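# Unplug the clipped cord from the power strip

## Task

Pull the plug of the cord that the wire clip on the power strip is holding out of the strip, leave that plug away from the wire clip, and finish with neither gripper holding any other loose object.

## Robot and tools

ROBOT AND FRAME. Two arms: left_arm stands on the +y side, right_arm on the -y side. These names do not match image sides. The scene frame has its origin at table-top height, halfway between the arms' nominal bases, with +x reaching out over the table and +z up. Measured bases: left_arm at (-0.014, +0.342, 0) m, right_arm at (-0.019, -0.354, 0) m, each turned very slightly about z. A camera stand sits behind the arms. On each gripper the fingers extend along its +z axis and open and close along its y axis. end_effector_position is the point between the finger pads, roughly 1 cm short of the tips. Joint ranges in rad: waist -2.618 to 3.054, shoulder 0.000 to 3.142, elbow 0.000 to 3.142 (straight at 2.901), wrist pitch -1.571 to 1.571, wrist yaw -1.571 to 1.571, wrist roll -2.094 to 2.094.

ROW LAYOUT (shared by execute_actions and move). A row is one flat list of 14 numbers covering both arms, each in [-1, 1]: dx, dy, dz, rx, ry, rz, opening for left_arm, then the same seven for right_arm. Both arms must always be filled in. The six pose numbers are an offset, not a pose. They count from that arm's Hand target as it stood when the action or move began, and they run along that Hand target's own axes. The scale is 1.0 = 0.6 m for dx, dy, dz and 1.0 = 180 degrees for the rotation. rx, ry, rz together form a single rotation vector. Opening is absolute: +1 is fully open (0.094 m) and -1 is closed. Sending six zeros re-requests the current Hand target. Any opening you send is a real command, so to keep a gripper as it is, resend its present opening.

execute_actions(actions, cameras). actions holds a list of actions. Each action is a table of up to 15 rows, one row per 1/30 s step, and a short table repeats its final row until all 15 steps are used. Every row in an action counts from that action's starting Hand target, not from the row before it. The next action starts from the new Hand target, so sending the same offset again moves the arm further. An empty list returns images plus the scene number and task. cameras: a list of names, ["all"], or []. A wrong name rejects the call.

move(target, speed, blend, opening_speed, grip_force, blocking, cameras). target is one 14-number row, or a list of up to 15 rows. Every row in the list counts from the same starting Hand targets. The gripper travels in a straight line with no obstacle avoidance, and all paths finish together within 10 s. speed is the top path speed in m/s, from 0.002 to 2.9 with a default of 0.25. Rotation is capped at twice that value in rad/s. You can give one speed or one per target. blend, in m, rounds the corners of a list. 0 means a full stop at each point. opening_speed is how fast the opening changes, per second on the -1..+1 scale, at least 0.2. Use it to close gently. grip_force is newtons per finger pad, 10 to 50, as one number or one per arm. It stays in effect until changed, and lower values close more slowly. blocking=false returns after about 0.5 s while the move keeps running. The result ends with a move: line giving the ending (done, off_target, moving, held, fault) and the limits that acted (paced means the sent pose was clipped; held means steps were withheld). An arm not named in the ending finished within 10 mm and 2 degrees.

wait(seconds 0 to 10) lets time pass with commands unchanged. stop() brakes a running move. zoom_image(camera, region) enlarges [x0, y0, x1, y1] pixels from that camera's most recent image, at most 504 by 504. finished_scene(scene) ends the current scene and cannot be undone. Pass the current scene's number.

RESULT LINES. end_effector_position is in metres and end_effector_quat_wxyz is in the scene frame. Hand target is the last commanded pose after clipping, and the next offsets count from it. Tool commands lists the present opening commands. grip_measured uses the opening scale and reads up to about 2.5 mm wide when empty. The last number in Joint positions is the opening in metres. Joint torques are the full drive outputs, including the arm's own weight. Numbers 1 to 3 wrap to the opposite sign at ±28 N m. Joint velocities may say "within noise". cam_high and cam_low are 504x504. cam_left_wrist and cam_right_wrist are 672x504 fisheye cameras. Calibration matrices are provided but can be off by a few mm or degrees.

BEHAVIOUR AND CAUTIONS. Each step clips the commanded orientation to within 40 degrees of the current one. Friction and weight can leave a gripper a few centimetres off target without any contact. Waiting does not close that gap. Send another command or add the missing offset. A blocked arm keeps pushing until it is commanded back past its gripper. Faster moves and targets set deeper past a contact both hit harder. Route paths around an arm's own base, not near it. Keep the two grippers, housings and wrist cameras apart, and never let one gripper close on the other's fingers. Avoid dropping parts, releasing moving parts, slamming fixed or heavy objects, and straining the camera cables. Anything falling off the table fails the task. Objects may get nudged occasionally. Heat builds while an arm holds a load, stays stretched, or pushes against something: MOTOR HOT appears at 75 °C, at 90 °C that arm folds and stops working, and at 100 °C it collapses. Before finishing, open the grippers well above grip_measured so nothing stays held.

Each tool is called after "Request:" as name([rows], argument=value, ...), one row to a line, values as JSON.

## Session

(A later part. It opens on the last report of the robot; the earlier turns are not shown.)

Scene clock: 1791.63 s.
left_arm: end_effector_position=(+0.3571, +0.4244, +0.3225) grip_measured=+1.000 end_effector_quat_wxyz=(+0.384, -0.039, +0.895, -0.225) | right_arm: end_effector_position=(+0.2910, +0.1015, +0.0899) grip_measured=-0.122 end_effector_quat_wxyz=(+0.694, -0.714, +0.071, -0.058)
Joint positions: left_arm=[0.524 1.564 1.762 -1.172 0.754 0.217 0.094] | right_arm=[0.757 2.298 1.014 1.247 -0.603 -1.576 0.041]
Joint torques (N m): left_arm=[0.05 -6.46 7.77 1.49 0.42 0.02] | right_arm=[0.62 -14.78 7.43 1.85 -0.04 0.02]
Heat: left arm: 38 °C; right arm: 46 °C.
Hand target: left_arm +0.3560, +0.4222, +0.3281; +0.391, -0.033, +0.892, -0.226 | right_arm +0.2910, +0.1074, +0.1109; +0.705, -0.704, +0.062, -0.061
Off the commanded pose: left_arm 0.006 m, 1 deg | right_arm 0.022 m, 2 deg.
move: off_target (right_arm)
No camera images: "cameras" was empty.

Request:
move(target=[0, 0, 0, 0, 0, 0, 1, -0.0108, -0.0467, 0.0422, 0, 0, 0, -0.12], speed=0.06, cameras=["cam_right_wrist", "cam_low"])

Request:
zoom_image(camera="cam_right_wrist", region=[240, 170, 400, 300])

Request:
zoom_image(camera="cam_low", region=[340, 240, 430, 310])

Scene clock: 1806.87 s.
left_arm: end_effector_position=(+0.3571, +0.4244, +0.3225) grip_measured=+1.000 end_effector_quat_wxyz=(+0.384, -0.039, +0.895, -0.225) | right_arm: end_effector_position=(+0.2895, +0.1274, +0.1139) grip_measured=-0.122 end_effector_quat_wxyz=(+0.692, -0.716, +0.072, -0.057)
Joint positions: left_arm=[0.524 1.564 1.762 -1.172 0.754 0.217 0.094] | right_arm=[0.805 2.253 1.098 1.112 -0.555 -1.576 0.041]
Joint torques (N m): left_arm=[-0.06 -6.48 7.8 1.5 0.41 0.02] | right_arm=[0.68 -15.24 8.68 1.87 -0.07 0.1]
Heat: left arm: 38 °C; right arm: 52 °C.
Hand target: left_arm +0.3560, +0.4222, +0.3281; +0.391, -0.033, +0.892, -0.226 | right_arm +0.2891, +0.1334, +0.1390; +0.705, -0.704, +0.062, -0.061
Off the commanded pose: left_arm 0.006 m, 1 deg | right_arm 0.026 m, 2 deg.
move: off_target (right_arm)
camera_calibration:
cam_right_wrist: T_world_to_cam=[[0.0558602, 0.0306988, 0.997967, -0.138481], [0.7994, -0.600225, -0.026282, -0.125852], [0.598197, 0.799242, -0.0580693, -0.157427], [0, 0, 0, 1]] pos_world=[0.202514, 0.0545341, 0.12575]
Images, in order (width x height): cam_low 504x504, cam_right_wrist 672x504.

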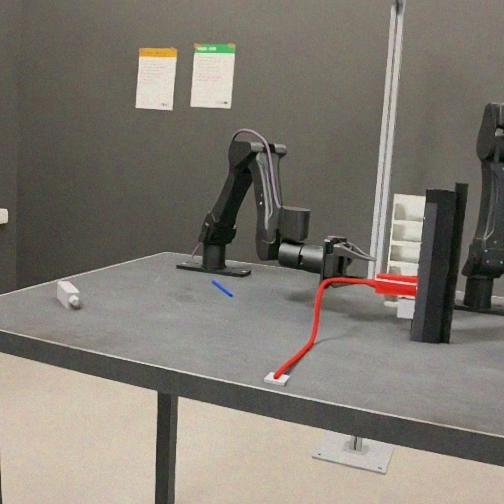

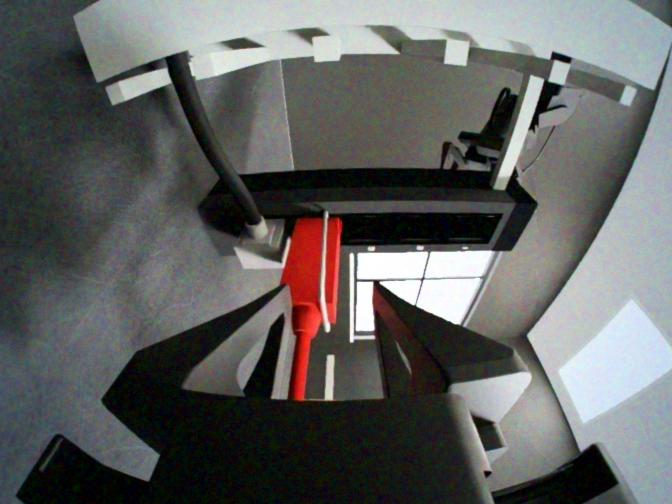

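Scaled by 3.150 from the camera's 672x504 image, which has a finer 960x720 frame.

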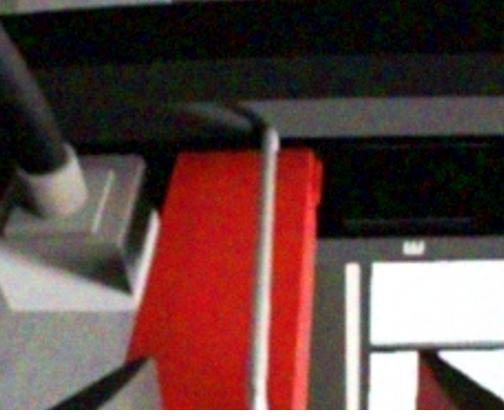

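Scaled by 5.600 from the camera's 504x504 image, which has a finer 720x720 frame.

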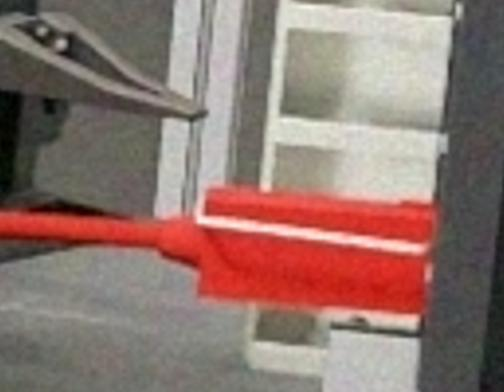

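Request:
zoom_image(camera="cam_right_wrist", region=[270, 260, 390, 350])

Scaled by 4.200 from the camera's 672x504 image, which has a finer 960x720 frame.

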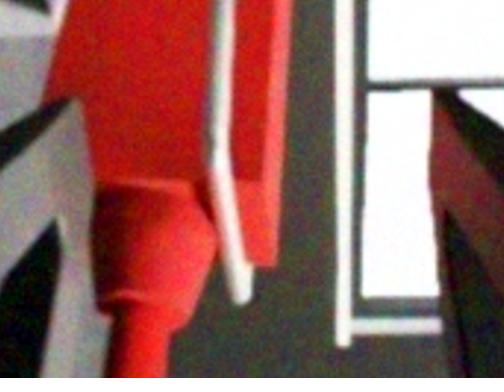

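Request:
move([
  [0, 0, 0, 0, 0, 0, 1, 0.0, -0.01, 0.0243, 0, 0, 0, -0.12],
  [0, 0, 0, 0, 0, 0, 1, -0.0027, -0.0433, 0.0323, 0, 0, 0, -0.12],
], speed=0.03, blend=[0.004, 0], cameras=["cam_right_wrist", "cam_low"])

Request:
zoom_image(camera="cam_right_wrist", region=[240, 200, 400, 360])

Request:
zoom_image(camera="cam_low", region=[340, 240, 430, 310])

Scene clock: 1887.43 s.
left_arm: end_effector_position=(+0.3571, +0.4244, +0.3225) grip_measured=+1.000 end_effector_quat_wxyz=(+0.384, -0.039, +0.895, -0.225) | right_arm: end_effector_position=(+0.2920, +0.1448, +0.1271) grip_measured=-0.122 end_effector_quat_wxyz=(+0.682, -0.726, +0.078, -0.051)
Joint positions: left_arm=[0.524 1.564 1.762 -1.172 0.754 0.217 0.094] | right_arm=[0.827 2.231 1.179 0.976 -0.533 -1.578 0.041]
Joint torques (N m): left_arm=[-0.03 -6.42 7.88 1.49 0.4 0.06] | right_arm=[1.07 -16.55 10.03 2.11 -0.06 0.06]
Heat: left arm: 38 °C; right arm: 60 °C.
Hand target: left_arm +0.3560, +0.4222, +0.3281; +0.391, -0.033, +0.892, -0.226 | right_arm +0.2908, +0.1529, +0.1650; +0.705, -0.704, +0.062, -0.061
Off the commanded pose: left_arm 0.006 m, 1 deg | right_arm 0.039 m, 4 deg.
move: off_target (right_arm)
camera_calibration:
cam_right_wrist: T_world_to_cam=[[0.0747143, 0.0563348, 0.995612, -0.161285], [0.799467, -0.600145, -0.0260368, -0.117082], [0.596045, 0.797905, -0.0898772, -0.167265], [0, 0, 0, 1]] pos_world=[0.20535, 0.0722813, 0.142496]
Images, in order (width x height): cam_low 504x504, cam_right_wrist 672x504.

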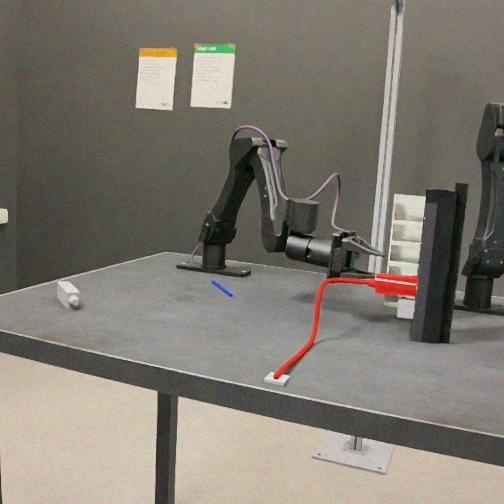

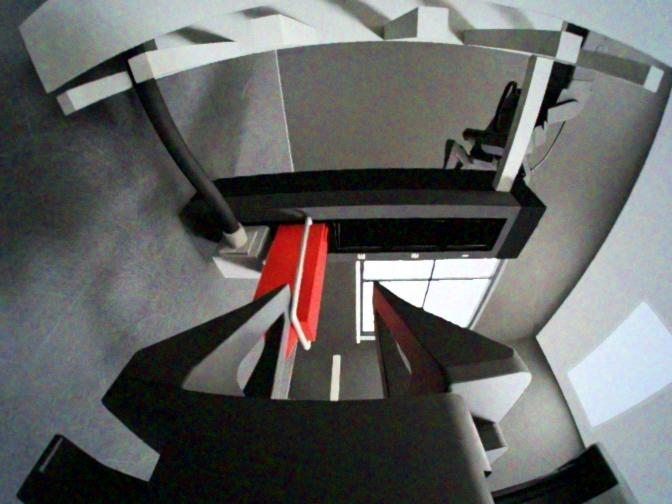

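Scaled by 3.150 from the camera's 672x504 image, which has a finer 960x720 frame.

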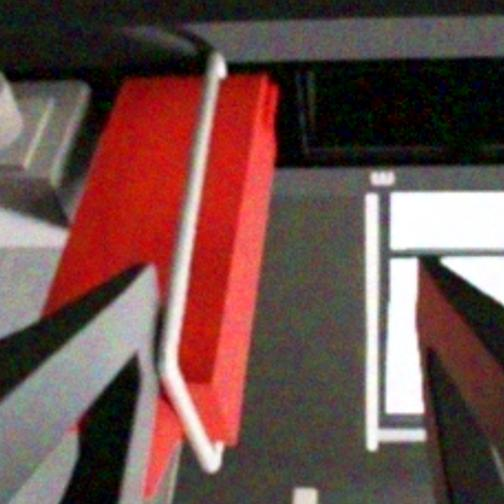

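Scaled by 5.600 from the camera's 504x504 image, which has a finer 720x720 frame.

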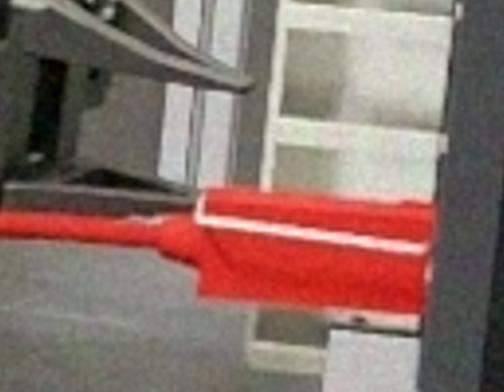

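Request:
move(target=[0, 0, 0, 0, 0, 0, 1, 0.0, -0.0333, 0.004, 0, 0, 0, -0.12], speed=0.04, cameras=["cam_right_wrist", "cam_low"])

Request:
zoom_image(camera="cam_right_wrist", region=[240, 200, 400, 360])

Request:
zoom_image(camera="cam_low", region=[340, 240, 430, 310])

Scene clock: 1905.10 s.
left_arm: end_effector_position=(+0.3571, +0.4244, +0.3225) grip_measured=+1.000 end_effector_quat_wxyz=(+0.384, -0.039, +0.895, -0.225) | right_arm: end_effector_position=(+0.2921, +0.1451, +0.1288) grip_measured=-0.122 end_effector_quat_wxyz=(-0.665, +0.740, -0.090, +0.043)
Joint positions: left_arm=[0.524 1.564 1.762 -1.172 0.754 0.217 0.094] | right_arm=[0.83 2.196 1.19 0.876 -0.524 -1.578 0.041]
Joint torques (N m): left_arm=[-0.05 -6.54 7.82 1.52 0.39 0.03] | right_arm=[0.94 -17.73 11.03 2.43 -0.11 0.04]
Heat: left arm: 38 °C; right arm: 62 °C.
Hand target: left_arm +0.3560, +0.4222, +0.3281; +0.391, -0.033, +0.892, -0.226 | right_arm +0.2913, +0.1551, +0.1849; -0.705, +0.704, -0.062, +0.061
Off the commanded pose: left_arm 0.006 m, 1 deg | right_arm 0.057 m, 7 deg.
move: off_target (right_arm)
camera_calibration:
cam_right_wrist: T_world_to_cam=[[0.108954, 0.0961227, 0.989388, -0.177868], [0.79466, -0.60638, -0.0285978, -0.114371], [0.597197, 0.789344, -0.142452, -0.159653], [0, 0, 0, 1]] pos_world=[0.20561, 0.0737658, 0.149967]
Images, in order (width x height): cam_low 504x504, cam_right_wrist 672x504.

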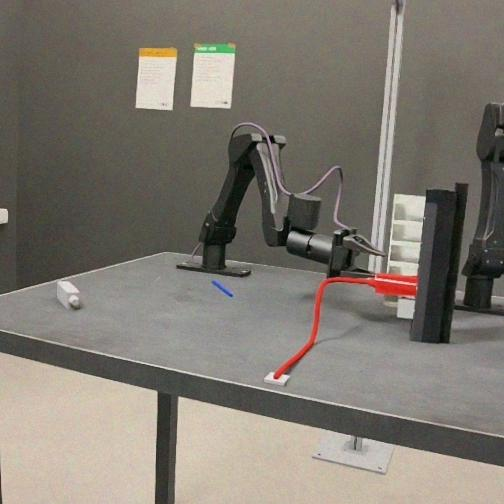

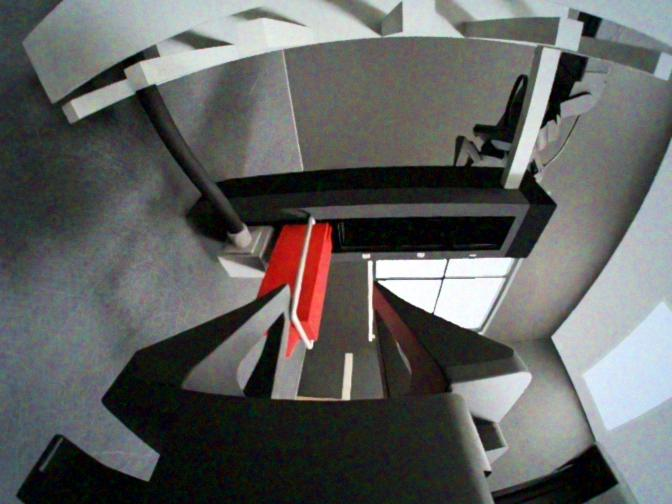

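Scaled by 3.150 from the camera's 672x504 image, which has a finer 960x720 frame.

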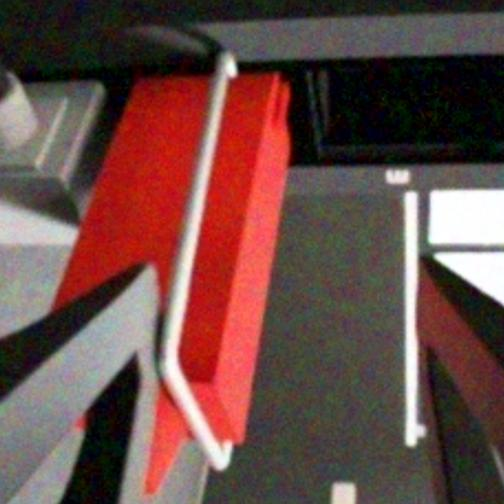

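Scaled by 5.600 from the camera's 504x504 image, which has a finer 720x720 frame.

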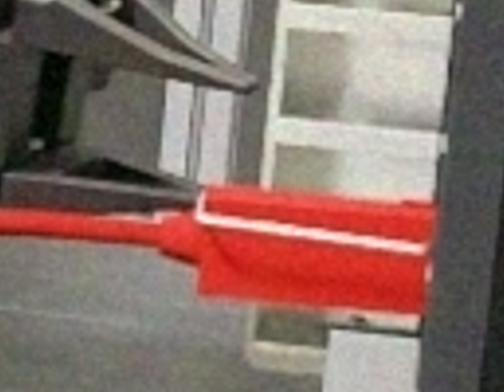

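Request:
move(target=[0, 0, 0, 0, 0, 0, 1, 0.0, -0.0417, 0.0, 0, 0, 0, -0.12], speed=0.05, cameras=["cam_right_wrist", "cam_low"])

Request:
zoom_image(camera="cam_low", region=[340, 240, 430, 310])

Scene clock: 1932.20 s.
left_arm: end_effector_position=(+0.3571, +0.4244, +0.3225) grip_measured=+1.000 end_effector_quat_wxyz=(+0.384, -0.039, +0.895, -0.225) | right_arm: end_effector_position=(+0.2941, +0.1510, +0.1823) grip_measured=-0.122 end_effector_quat_wxyz=(+0.688, -0.720, +0.074, -0.057)
Joint positions: left_arm=[0.524 1.564 1.762 -1.172 0.754 0.217 0.094] | right_arm=[0.834 2.119 1.246 0.818 -0.523 -1.578 0.041]
Joint torques (N m): left_arm=[-0.02 -6.41 7.8 1.51 0.4 -0.01] | right_arm=[0.49 -14.65 10.21 2.05 -0.11 0.05]
Heat: left arm: 38 °C; right arm: 61 °C.
Hand target: left_arm +0.3560, +0.4222, +0.3281; +0.391, -0.033, +0.892, -0.226 | right_arm +0.2912, +0.1552, +0.2098; +0.705, -0.704, +0.062, -0.061
Off the commanded pose: left_arm 0.006 m, 1 deg | right_arm 0.028 m, 3 deg.
move: off_target (right_arm)
camera_calibration:
cam_right_wrist: T_world_to_cam=[[0.0604433, 0.0404549, 0.997352, -0.210435], [0.798013, -0.602165, -0.0239374, -0.113288], [0.599601, 0.797346, -0.0686803, -0.173274], [0, 0, 0, 1]] pos_world=[0.20702, 0.0784546, 0.195265]
Images, in order (width x height): cam_low 504x504, cam_right_wrist 672x504.

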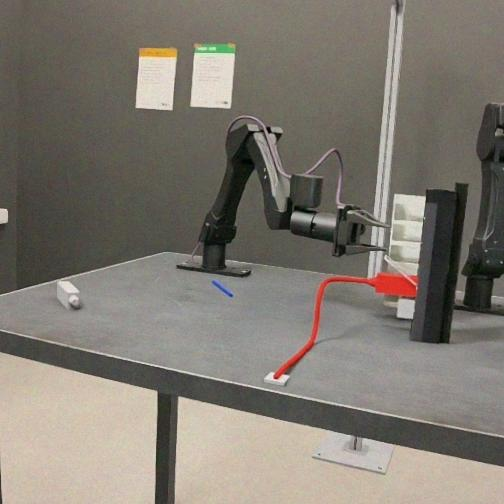

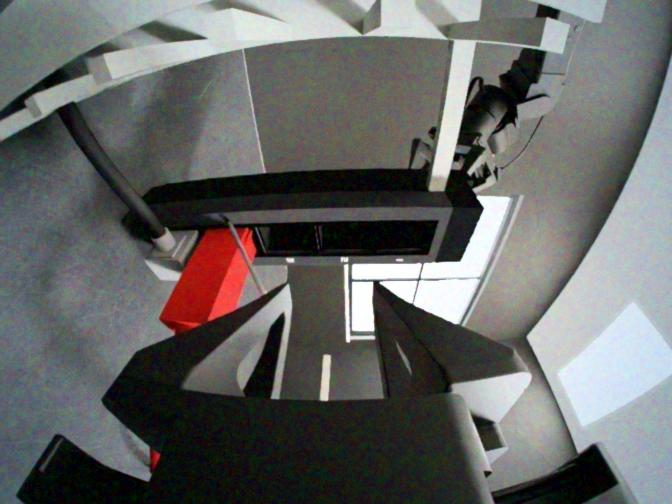

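Scaled by 5.600 from the camera's 504x504 image, which has a finer 720x720 frame.

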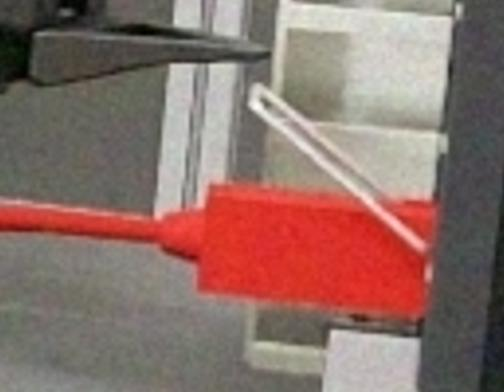

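Request:
move([
  [0, 0, 0, 0, 0, 0, 1, 0.0, -0.0167, -0.15, 0, 0, 0, -0.12],
  [0, 0, 0, 0, 0, 0, 1, 0.0463, 0.0163, -0.1783, -0.1833, 0.0305, 0.4654, 0.1],
], speed=0.12, blend=[0.02, 0], cameras=["cam_right_wrist", "cam_low", "cam_high"])

Request:
zoom_image(camera="cam_right_wrist", region=[260, 100, 420, 290])

Request:
zoom_image(camera="cam_low", region=[340, 240, 430, 310])

Scene clock: 2003.67 s.
left_arm: end_effector_position=(+0.3571, +0.4244, +0.3225) grip_measured=+1.000 end_effector_quat_wxyz=(+0.384, -0.039, +0.895, -0.225) | right_arm: end_effector_position=(+0.2955, +0.0427, +0.1913) grip_measured=+0.098 end_effector_quat_wxyz=(-0.346, +0.637, -0.563, -0.398)
Joint positions: left_arm=[0.524 1.564 1.762 -1.172 0.754 0.217 0.094] | right_arm=[0.584 1.936 1.527 -0.413 -0.918 -0.699 0.052]
Joint torques (N m): left_arm=[-0.09 -6.57 7.68 1.53 0.42 0.01] | right_arm=[-0.66 -9.96 11.88 1.48 -0.56 -0.01]
Heat: left arm: 38 °C; right arm: 58 °C.
Hand target: left_arm +0.3560, +0.4222, +0.3281; +0.391, -0.033, +0.892, -0.226 | right_arm +0.3001, +0.0450, +0.2001; -0.353, +0.636, -0.553, -0.406
Off the commanded pose: left_arm 0.006 m, 1 deg | right_arm 0.010 m, 2 deg.
move: done
camera_calibration:
cam_right_wrist: T_world_to_cam=[[0.992491, 0.116565, -0.0370665, -0.295846], [0.0705086, -0.792835, -0.605344, 0.154999], [-0.0999498, 0.598185, -0.7951, 0.26704], [0, 0, 0, 1]] pos_world=[0.309387, -0.00236541, 0.295186]
Images, in order (width x height): cam_high 504x504, cam_low 504x504, cam_right_wrist 672x504.

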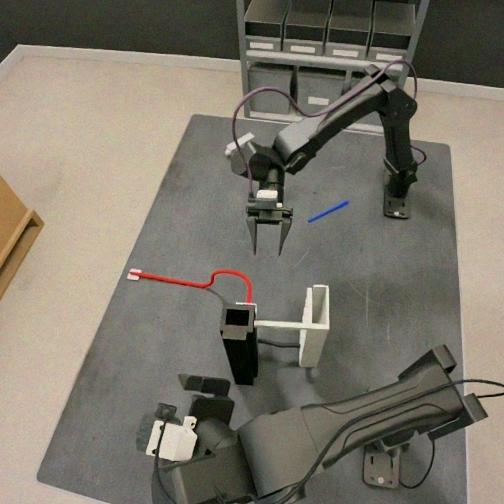

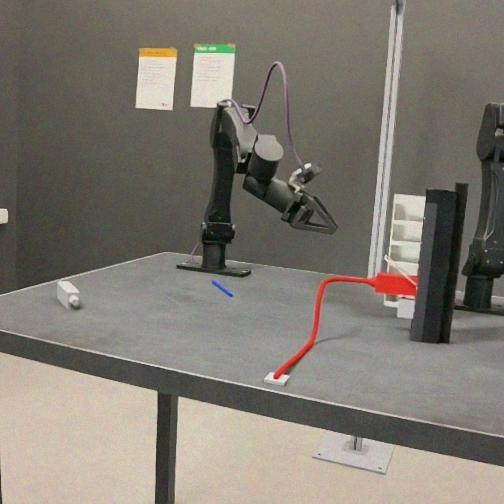

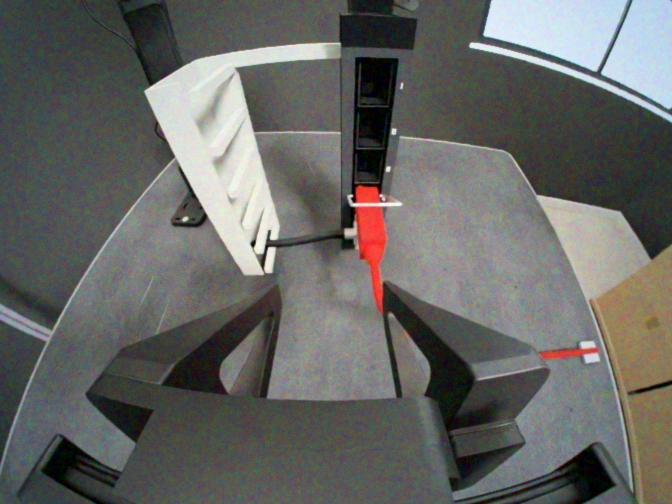

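Scaled by 2.653 from the camera's 672x504 image, which has a finer 960x720 frame.

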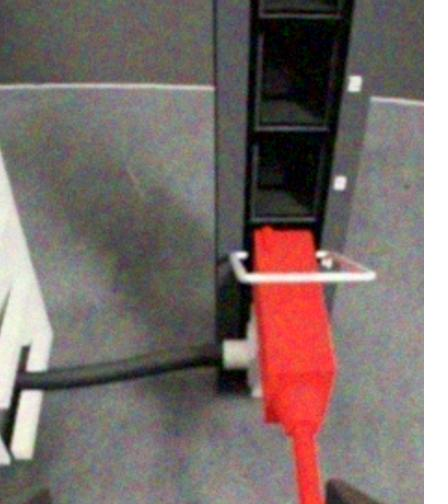

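Scaled by 5.600 from the camera's 504x504 image, which has a finer 720x720 frame.

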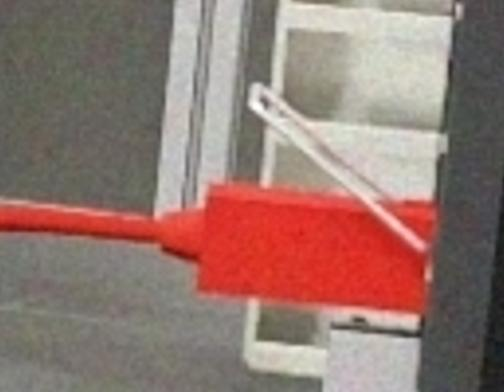

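Request:
move(target=[0, 0, 0, 0, 0, 0, 1, 0.0638, -0.0640, 0.1432, 0, 0, 0, 0.1], speed=0.1, cameras=["cam_right_wrist", "cam_low"])

Request:
zoom_image(camera="cam_right_wrist", region=[240, 150, 430, 320])

Request:
zoom_image(camera="cam_low", region=[320, 230, 430, 310])

Scene clock: 2023.83 s.
left_arm: end_effector_position=(+0.3571, +0.4244, +0.3225) grip_measured=+1.000 end_effector_quat_wxyz=(+0.384, -0.039, +0.895, -0.225) | right_arm: end_effector_position=(+0.3253, +0.1027, +0.1205) grip_measured=+0.098 end_effector_quat_wxyz=(-0.337, +0.632, -0.567, -0.407)
Joint positions: left_arm=[0.524 1.564 1.762 -1.172 0.754 0.217 0.094] | right_arm=[0.649 2.235 1.684 -0.225 -0.887 -0.609 0.052]
Joint torques (N m): left_arm=[-0.09 -6.43 7.82 1.48 0.42 0.01] | right_arm=[0.57 -12.59 11.21 1.74 -0.25 -0.01]
Heat: left arm: 38 °C; right arm: 51 °C.
Hand target: left_arm +0.3560, +0.4222, +0.3281; +0.391, -0.033, +0.892, -0.226 | right_arm +0.3295, +0.1115, +0.1291; -0.353, +0.636, -0.553, -0.406
Off the commanded pose: left_arm 0.006 m, 1 deg | right_arm 0.013 m, 3 deg.
move: off_target (right_arm)
camera_calibration:
cam_right_wrist: T_world_to_cam=[[0.990646, 0.119163, -0.0664828, -0.331215], [0.0547888, -0.793577, -0.605998, 0.162763], [-0.124972, 0.596688, -0.792683, 0.185846], [0, 0, 0, 1]] pos_world=[0.342425, 0.0577416, 0.22393]
Images, in order (width x height): cam_low 504x504, cam_right_wrist 672x504.

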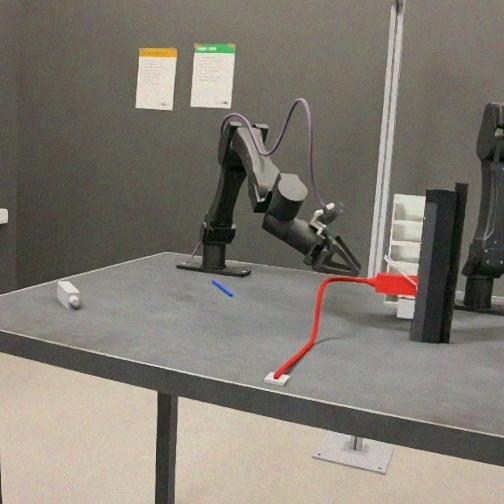

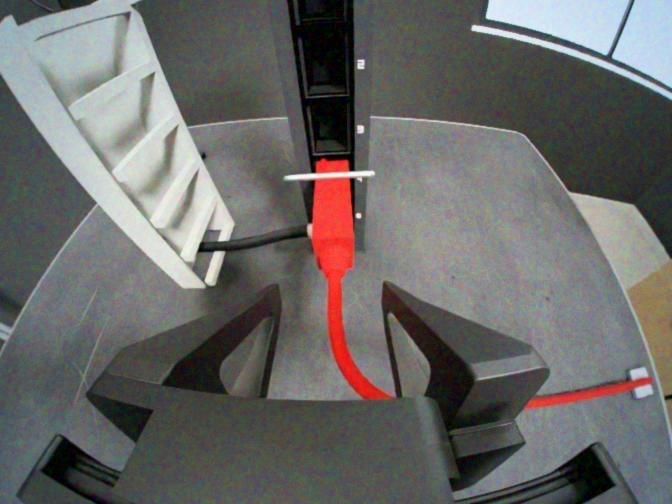

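Scaled by 2.653 from the camera's 672x504 image, which has a finer 960x720 frame.

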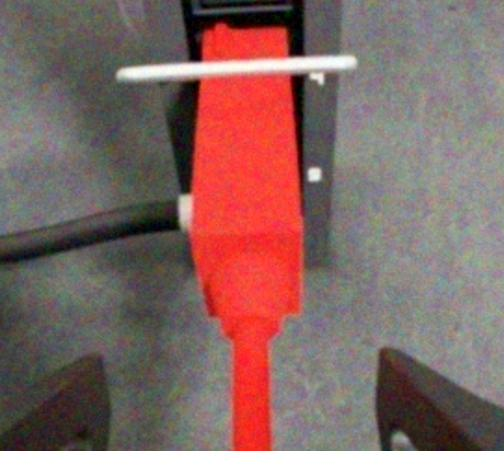

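Scaled by 4.582 from the camera's 504x504 image, which has a finer 720x720 frame.

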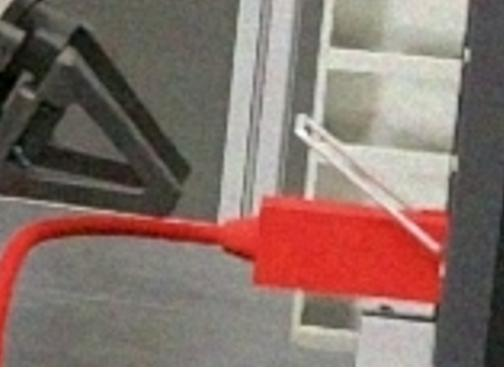

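Request:
move(target=[0, 0, 0, 0, 0, 0, 1, -0.0197, 0, 0.1012, 0, 0, 0, 0.1], speed=0.06, cameras=["cam_right_wrist", "cam_low"])

Request:
zoom_image(camera="cam_right_wrist", region=[240, 150, 430, 320])

Request:
zoom_image(camera="cam_low", region=[320, 230, 430, 310])

Scene clock: 2043.80 s.
left_arm: end_effector_position=(+0.3571, +0.4244, +0.3225) grip_measured=+1.000 end_effector_quat_wxyz=(+0.384, -0.039, +0.895, -0.225) | right_arm: end_effector_position=(+0.3168, +0.1630, +0.1082) grip_measured=+0.098 end_effector_quat_wxyz=(-0.338, +0.634, -0.564, -0.406)
Joint positions: left_arm=[0.524 1.564 1.762 -1.172 0.754 0.217 0.094] | right_arm=[0.752 2.376 1.86 -0.18 -0.813 -0.512 0.052]
Joint torques (N m): left_arm=[0.02 -6.46 7.82 1.5 0.4 0.02] | right_arm=[0.5 -13.08 11.84 1.86 -0.14 -0.09]
Heat: left arm: 38 °C; right arm: 51 °C.
Hand target: left_arm +0.3560, +0.4222, +0.3281; +0.391, -0.033, +0.892, -0.226 | right_arm +0.3211, +0.1709, +0.1142; -0.353, +0.636, -0.553, -0.406
Off the commanded pose: left_arm 0.006 m, 1 deg | right_arm 0.011 m, 2 deg.
move: off_target (right_arm)
camera_calibration:
cam_right_wrist: T_world_to_cam=[[0.990464, 0.124262, -0.0594937, -0.332386], [0.062815, -0.791654, -0.607732, 0.201027], [-0.122616, 0.5982, -0.79191, 0.138079], [0, 0, 0, 1]] pos_world=[0.33352, 0.117848, 0.211742]
Images, in order (width x height): cam_low 504x504, cam_right_wrist 672x504.

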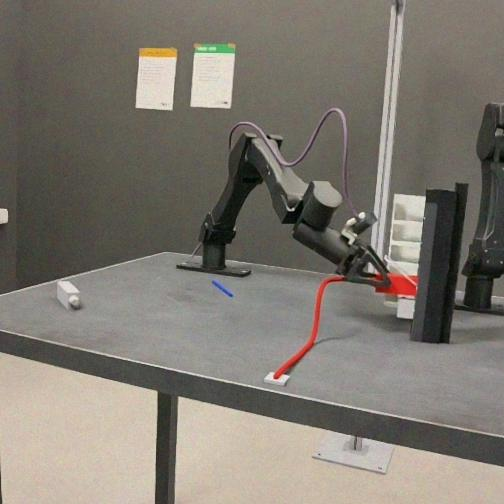

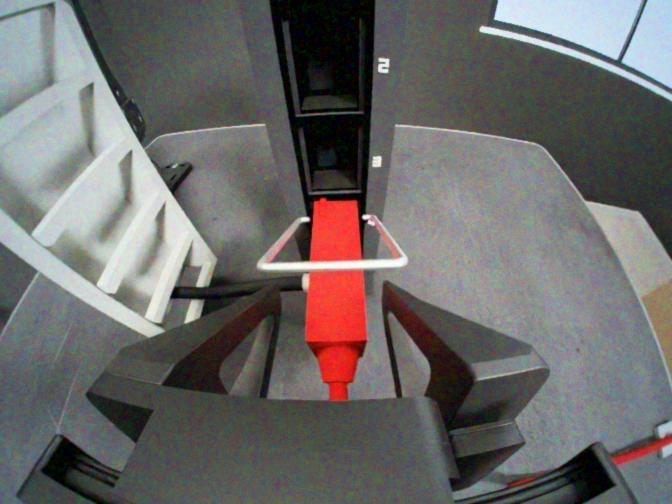

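Scaled by 2.653 from the camera's 672x504 image, which has a finer 960x720 frame.

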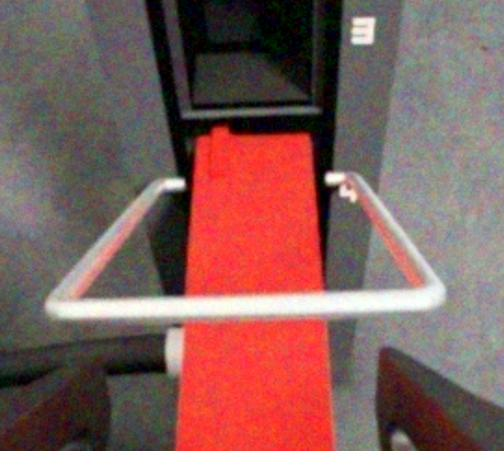

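Scaled by 4.582 from the camera's 504x504 image, which has a finer 720x720 frame.

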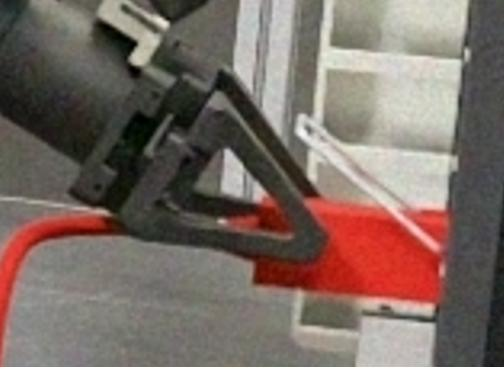

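Request:
move(target=[0, 0, 0, 0, 0, 0, 1, 0, 0, 0, 0, 0, 0, -0.75], speed=0.05, opening_speed=0.6, cameras=["cam_right_wrist", "cam_low"])

Request:
zoom_image(camera="cam_right_wrist", region=[240, 150, 430, 320])

Request:
zoom_image(camera="cam_low", region=[320, 230, 430, 310])

Scene clock: 2056.27 s.
left_arm: end_effector_position=(+0.3571, +0.4244, +0.3225) grip_measured=+1.000 end_effector_quat_wxyz=(+0.384, -0.039, +0.895, -0.225) | right_arm: end_effector_position=(+0.3187, +0.1633, +0.1083) grip_measured=-0.505 end_effector_quat_wxyz=(-0.342, +0.634, -0.565, -0.403)
Joint positions: left_arm=[0.524 1.564 1.762 -1.172 0.754 0.217 0.094] | right_arm=[0.752 2.376 1.86 -0.174 -0.804 -0.512 0.023]
Joint torques (N m): left_arm=[-0.09 -6.43 7.86 1.51 0.39 0.02] | right_arm=[0.4 -13.24 11.69 1.79 -0.27 -0.04]
Heat: left arm: 38 °C; right arm: 54 °C.
Hand target: left_arm +0.3560, +0.4222, +0.3281; +0.391, -0.033, +0.892, -0.226 | right_arm +0.3211, +0.1709, +0.1142; -0.353, +0.636, -0.553, -0.406
Off the commanded pose: left_arm 0.006 m, 1 deg | right_arm 0.010 m, 2 deg.
move: done
camera_calibration:
cam_right_wrist: T_world_to_cam=[[0.991713, 0.117403, -0.0521763, -0.334346], [0.061855, -0.792271, -0.607027, 0.201579], [-0.112604, 0.598769, -0.792967, 0.134983], [0, 0, 0, 1]] pos_world=[0.334307, 0.118135, 0.211956]
Images, in order (width x height): cam_low 504x504, cam_right_wrist 672x504.

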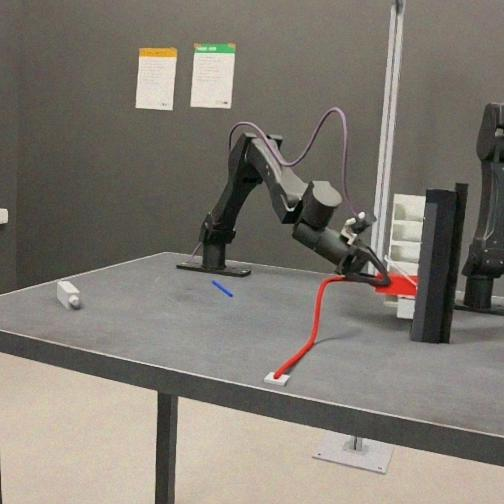

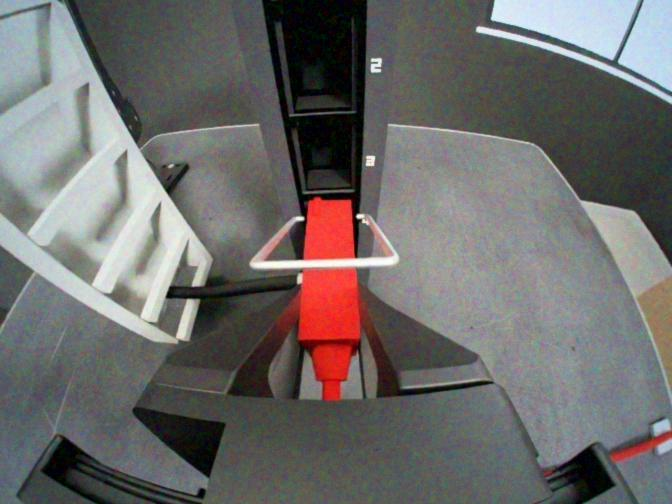

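Scaled by 2.653 from the camera's 672x504 image, which has a finer 960x720 frame.

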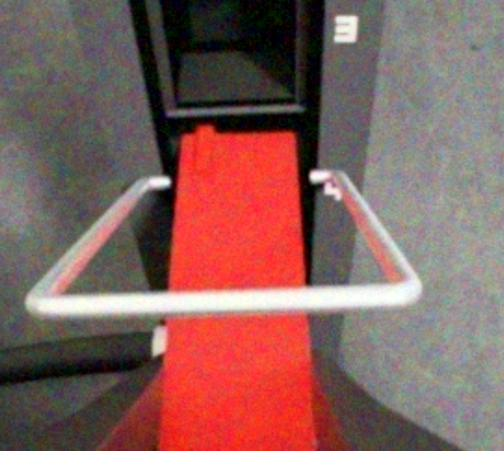

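Scaled by 4.582 from the camera's 504x504 image, which has a finer 720x720 frame.

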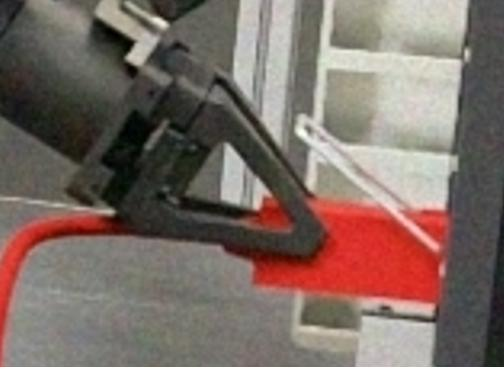

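Request:
move(target=[0, 0, 0, 0, 0, 0, 1, 0.0703, 0, -0.1512, 0, 0, 0, -0.75], speed=0.06, cameras=["cam_right_wrist", "cam_low", "cam_high"])

Request:
zoom_image(camera="cam_low", region=[290, 210, 430, 330])

Scene clock: 2072.93 s.
left_arm: end_effector_position=(+0.3571, +0.4244, +0.3225) grip_measured=+1.000 end_effector_quat_wxyz=(+0.384, -0.039, +0.895, -0.225) | right_arm: end_effector_position=(+0.3342, +0.0738, +0.0862) grip_measured=-0.505 end_effector_quat_wxyz=(-0.326, +0.631, -0.578, -0.402)
Joint positions: left_arm=[0.524 1.564 1.762 -1.172 0.754 0.217 0.094] | right_arm=[0.592 2.252 1.601 -0.206 -0.91 -0.679 0.023]
Joint torques (N m): left_arm=[-0.03 -6.34 7.9 1.52 0.39 0.01] | right_arm=[-0.95 -17.81 7.27 1.62 -0.63 -0.19]
Heat: left arm: 38 °C; right arm: 55 °C.
Hand target: left_arm +0.3560, +0.4222, +0.3281; +0.391, -0.033, +0.892, -0.226 | right_arm +0.3351, +0.0718, +0.1142; -0.353, +0.636, -0.553, -0.406
Off the commanded pose: left_arm 0.006 m, 1 deg | right_arm 0.028 m, 4 deg.
move: off_target (right_arm)
camera_calibration:
cam_right_wrist: T_world_to_cam=[[0.990696, 0.107543, -0.0834063, -0.336543], [0.0386694, -0.810024, -0.585121, 0.12339], [-0.130487, 0.576451, -0.806645, 0.181604], [0, 0, 0, 1]] pos_world=[0.352337, 0.0314558, 0.190618]
Images, in order (width x height): cam_high 504x504, cam_low 504x504, cam_right_wrist 672x504.

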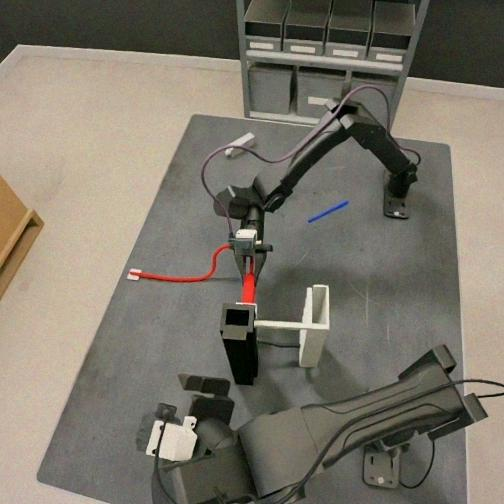

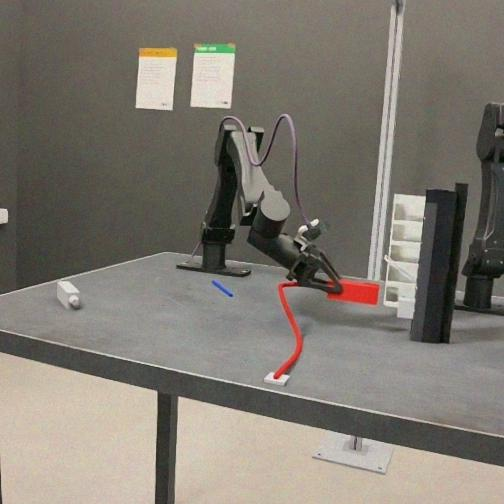

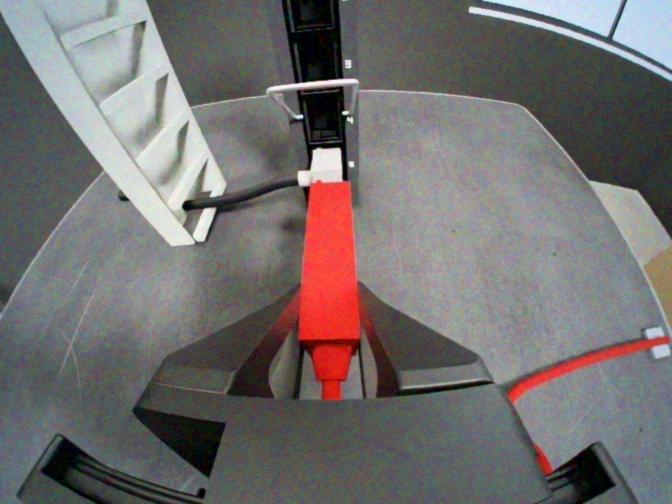

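Scaled by 3.600 from the camera's 504x504 image, which has a finer 720x720 frame.

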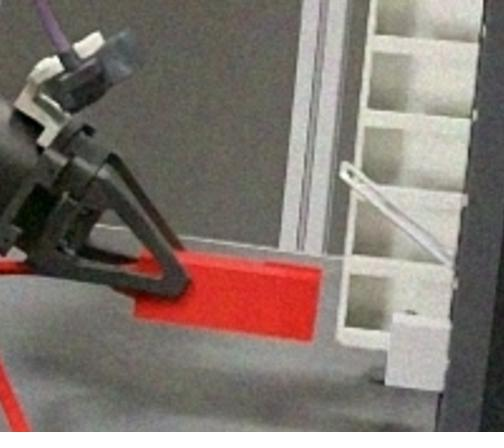

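Request:
move(target=[0, 0, 0, 0, 0, 0, 1, 0.1118, -0.0333, -0.0032, 0, 0, 0, -0.75], speed=0.08, cameras=["cam_right_wrist", "cam_low"])

Request:
zoom_image(camera="cam_low", region=[260, 230, 400, 350])

Scene clock: 2109.20 s.
left_arm: end_effector_position=(+0.3571, +0.4244, +0.3225) grip_measured=+1.000 end_effector_quat_wxyz=(+0.384, -0.039, +0.895, -0.225) | right_arm: end_effector_position=(+0.3561, +0.0438, +0.0505) grip_measured=-0.505 end_effector_quat_wxyz=(-0.334, +0.632, -0.573, -0.401)
Joint positions: left_arm=[0.524 1.564 1.762 -1.172 0.754 0.217 0.094] | right_arm=[0.512 2.324 1.576 -0.172 -0.961 -0.78 0.023]
Joint torques (N m): left_arm=[-0.05 -6.45 7.79 1.51 0.39 -0.01] | right_arm=[-0.62 -13.03 7.64 1.76 -0.56 -0.19]
Heat: left arm: 38 °C; right arm: 59 °C.
Hand target: left_arm +0.3560, +0.4222, +0.3281; +0.391, -0.033, +0.892, -0.226 | right_arm +0.3591, +0.0449, +0.0542; -0.353, +0.636, -0.553, -0.406
Off the commanded pose: left_arm 0.006 m, 1 deg | right_arm 0.005 m, 3 deg.
move: off_target (right_arm)
camera_calibration:
cam_right_wrist: T_world_to_cam=[[0.991941, 0.107464, -0.0671109, -0.359263], [0.0468265, -0.803144, -0.593942, 0.0745917], [-0.117727, 0.586013, -0.801704, 0.167703], [0, 0, 0, 1]] pos_world=[0.372618, 0.000239474, 0.154641]
Images, in order (width x height): cam_low 504x504, cam_right_wrist 672x504.

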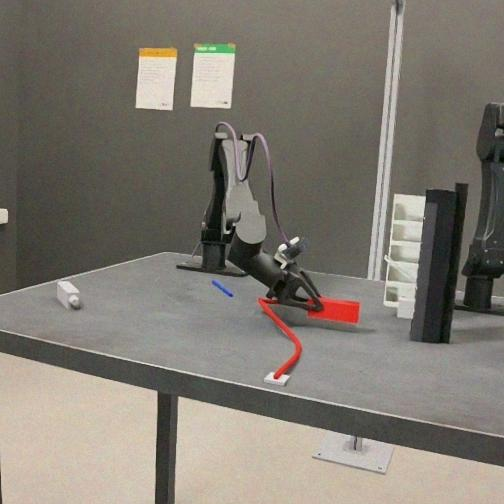

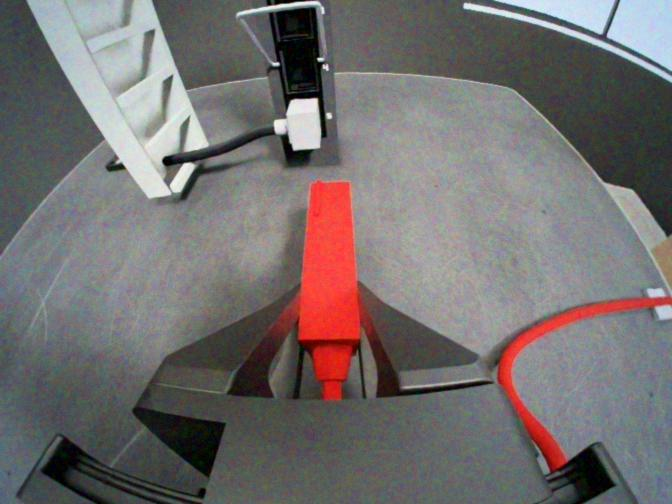

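Scaled by 3.600 from the camera's 504x504 image, which has a finer 720x720 frame.

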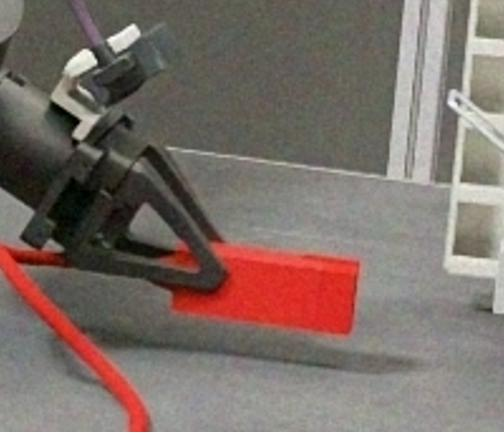

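Request:
move(target=[0, 0, 0, 0, 0, 0, 1, 0.0272, 0, 0.0127, 0, 0, 0, -0.75], speed=0.05, cameras=["cam_low"])

Request:
zoom_image(camera="cam_low", region=[260, 250, 400, 350])

Scene clock: 2122.00 s.
left_arm: end_effector_position=(+0.3571, +0.4244, +0.3225) grip_measured=+1.000 end_effector_quat_wxyz=(+0.384, -0.039, +0.895, -0.225) | right_arm: end_effector_position=(+0.3563, +0.0440, +0.0339) grip_measured=-0.505 end_effector_quat_wxyz=(-0.335, +0.633, -0.572, -0.401)
Joint positions: left_arm=[0.524 1.564 1.762 -1.172 0.754 0.217 0.094] | right_arm=[0.512 2.358 1.563 -0.124 -0.962 -0.784 0.023]
Joint torques (N m): left_arm=[0.03 -6.48 7.76 1.51 0.4 0] | right_arm=[-0.57 -12.82 7.2 1.81 -0.64 -0.16]
Heat: left arm: 38 °C; right arm: 55 °C.
Hand target: left_arm +0.3560, +0.4222, +0.3281; +0.391, -0.033, +0.892, -0.226 | right_arm +0.3590, +0.0449, +0.0362; -0.353, +0.636, -0.553, -0.406
Off the commanded pose: left_arm 0.006 m, 1 deg | right_arm 0.004 m, 3 deg.
move: off_target (right_arm)
Images, in order (width x height): cam_low 504x504.

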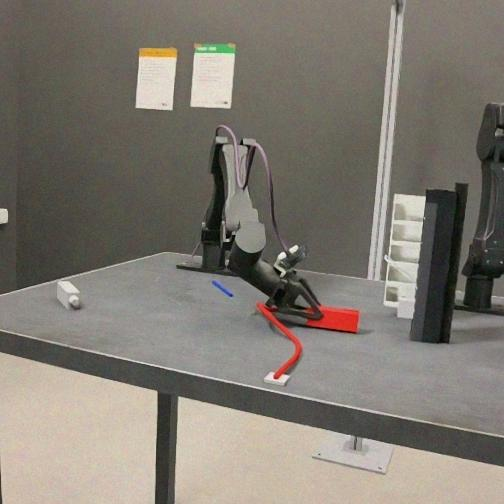

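Scaled by 3.600 from the camera's 504x504 image, which has a finer 720x720 frame.

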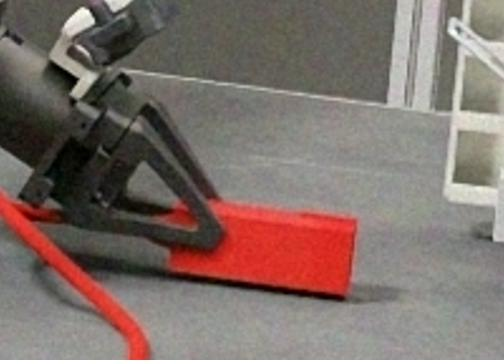

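Request:
move(target=[0, 0, 0, 0, 0, 0, 1, 0.0136, 0, 0.0063, 0, 0, 0, -0.75], speed=0.04, cameras=["cam_low"])

Request:
zoom_image(camera="cam_low", region=[260, 250, 400, 350])

Scene clock: 2131.37 s.
left_arm: end_effector_position=(+0.3571, +0.4244, +0.3225) grip_measured=+1.000 end_effector_quat_wxyz=(+0.384, -0.039, +0.895, -0.225) | right_arm: end_effector_position=(+0.3569, +0.0446, +0.0274) grip_measured=-0.505 end_effector_quat_wxyz=(-0.337, +0.633, -0.570, -0.400)
Joint positions: left_arm=[0.524 1.564 1.762 -1.172 0.754 0.217 0.094] | right_arm=[0.512 2.374 1.559 -0.099 -0.964 -0.784 0.023]
Joint torques (N m): left_arm=[0.02 -6.54 7.84 1.5 0.41 0.02] | right_arm=[-0.88 -12.49 6.99 1.86 -0.57 -0.18]
Heat: left arm: 38 °C; right arm: 55 °C.
Hand target: left_arm +0.3560, +0.4222, +0.3281; +0.391, -0.033, +0.892, -0.226 | right_arm +0.3591, +0.0449, +0.0273; -0.353, +0.636, -0.553, -0.406
Off the commanded pose: left_arm 0.006 m, 1 deg | right_arm 0.002 m, 3 deg.
move: off_target (right_arm)
Images, in order (width x height): cam_low 504x504.

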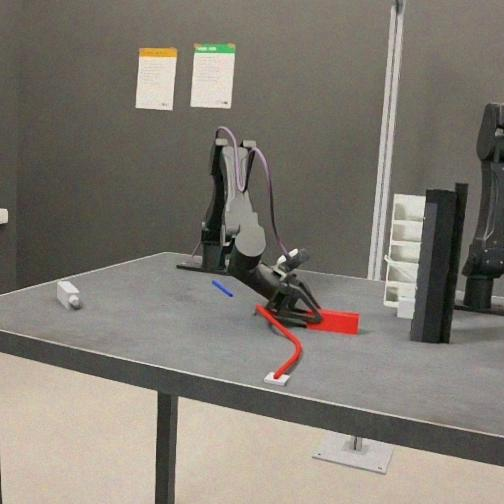

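Scaled by 3.600 from the camera's 504x504 image, which has a finer 720x720 frame.

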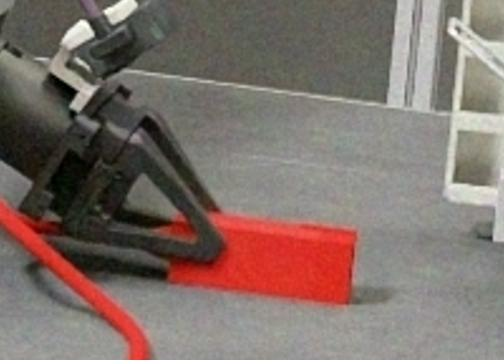

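Request:
move(target=[0, 0, 0, 0, 0, 0, 1, 0.0075, 0, 0.0035, 0, 0, 0, -0.75], speed=0.03, cameras=["cam_low"])

Request:
zoom_image(camera="cam_low", region=[260, 250, 400, 350])

Scene clock: 2137.80 s.
left_arm: end_effector_position=(+0.3571, +0.4244, +0.3225) grip_measured=+1.000 end_effector_quat_wxyz=(+0.384, -0.039, +0.895, -0.225) | right_arm: end_effector_position=(+0.3576, +0.0458, +0.0263) grip_measured=-0.505 end_effector_quat_wxyz=(-0.342, +0.634, -0.566, -0.402)
Joint positions: left_arm=[0.524 1.564 1.762 -1.172 0.754 0.217 0.094] | right_arm=[0.512 2.382 1.559 -0.08 -0.971 -0.784 0.023]
Joint torques (N m): left_arm=[-0.1 -6.52 7.75 1.52 0.41 0.02] | right_arm=[-0.79 -12.19 6.67 1.84 -0.53 -0.15]
Heat: left arm: 38 °C; right arm: 53 °C.
Hand target: left_arm +0.3560, +0.4222, +0.3281; +0.391, -0.033, +0.892, -0.226 | right_arm +0.3590, +0.0449, +0.0223; -0.353, +0.636, -0.553, -0.406
Off the commanded pose: left_arm 0.006 m, 1 deg | right_arm 0.004 m, 2 deg.
move: done
Images, in order (width x height): cam_low 504x504.

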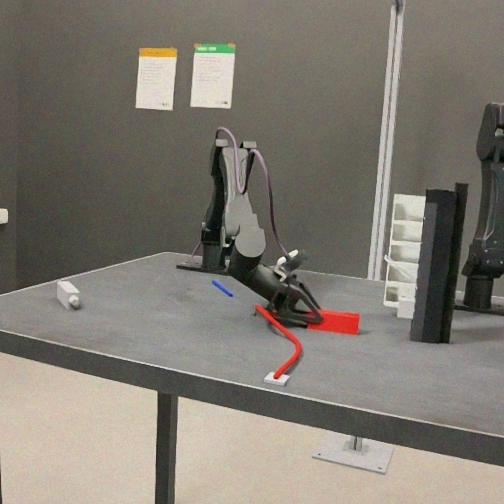

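Scaled by 3.600 from the camera's 504x504 image, which has a finer 720x720 frame.

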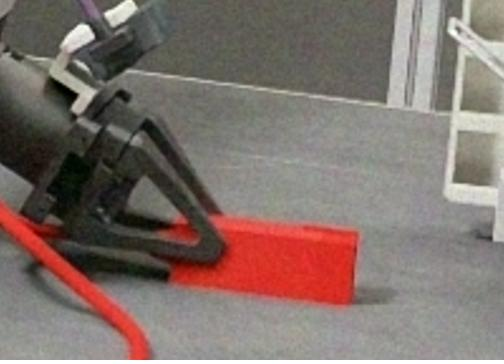

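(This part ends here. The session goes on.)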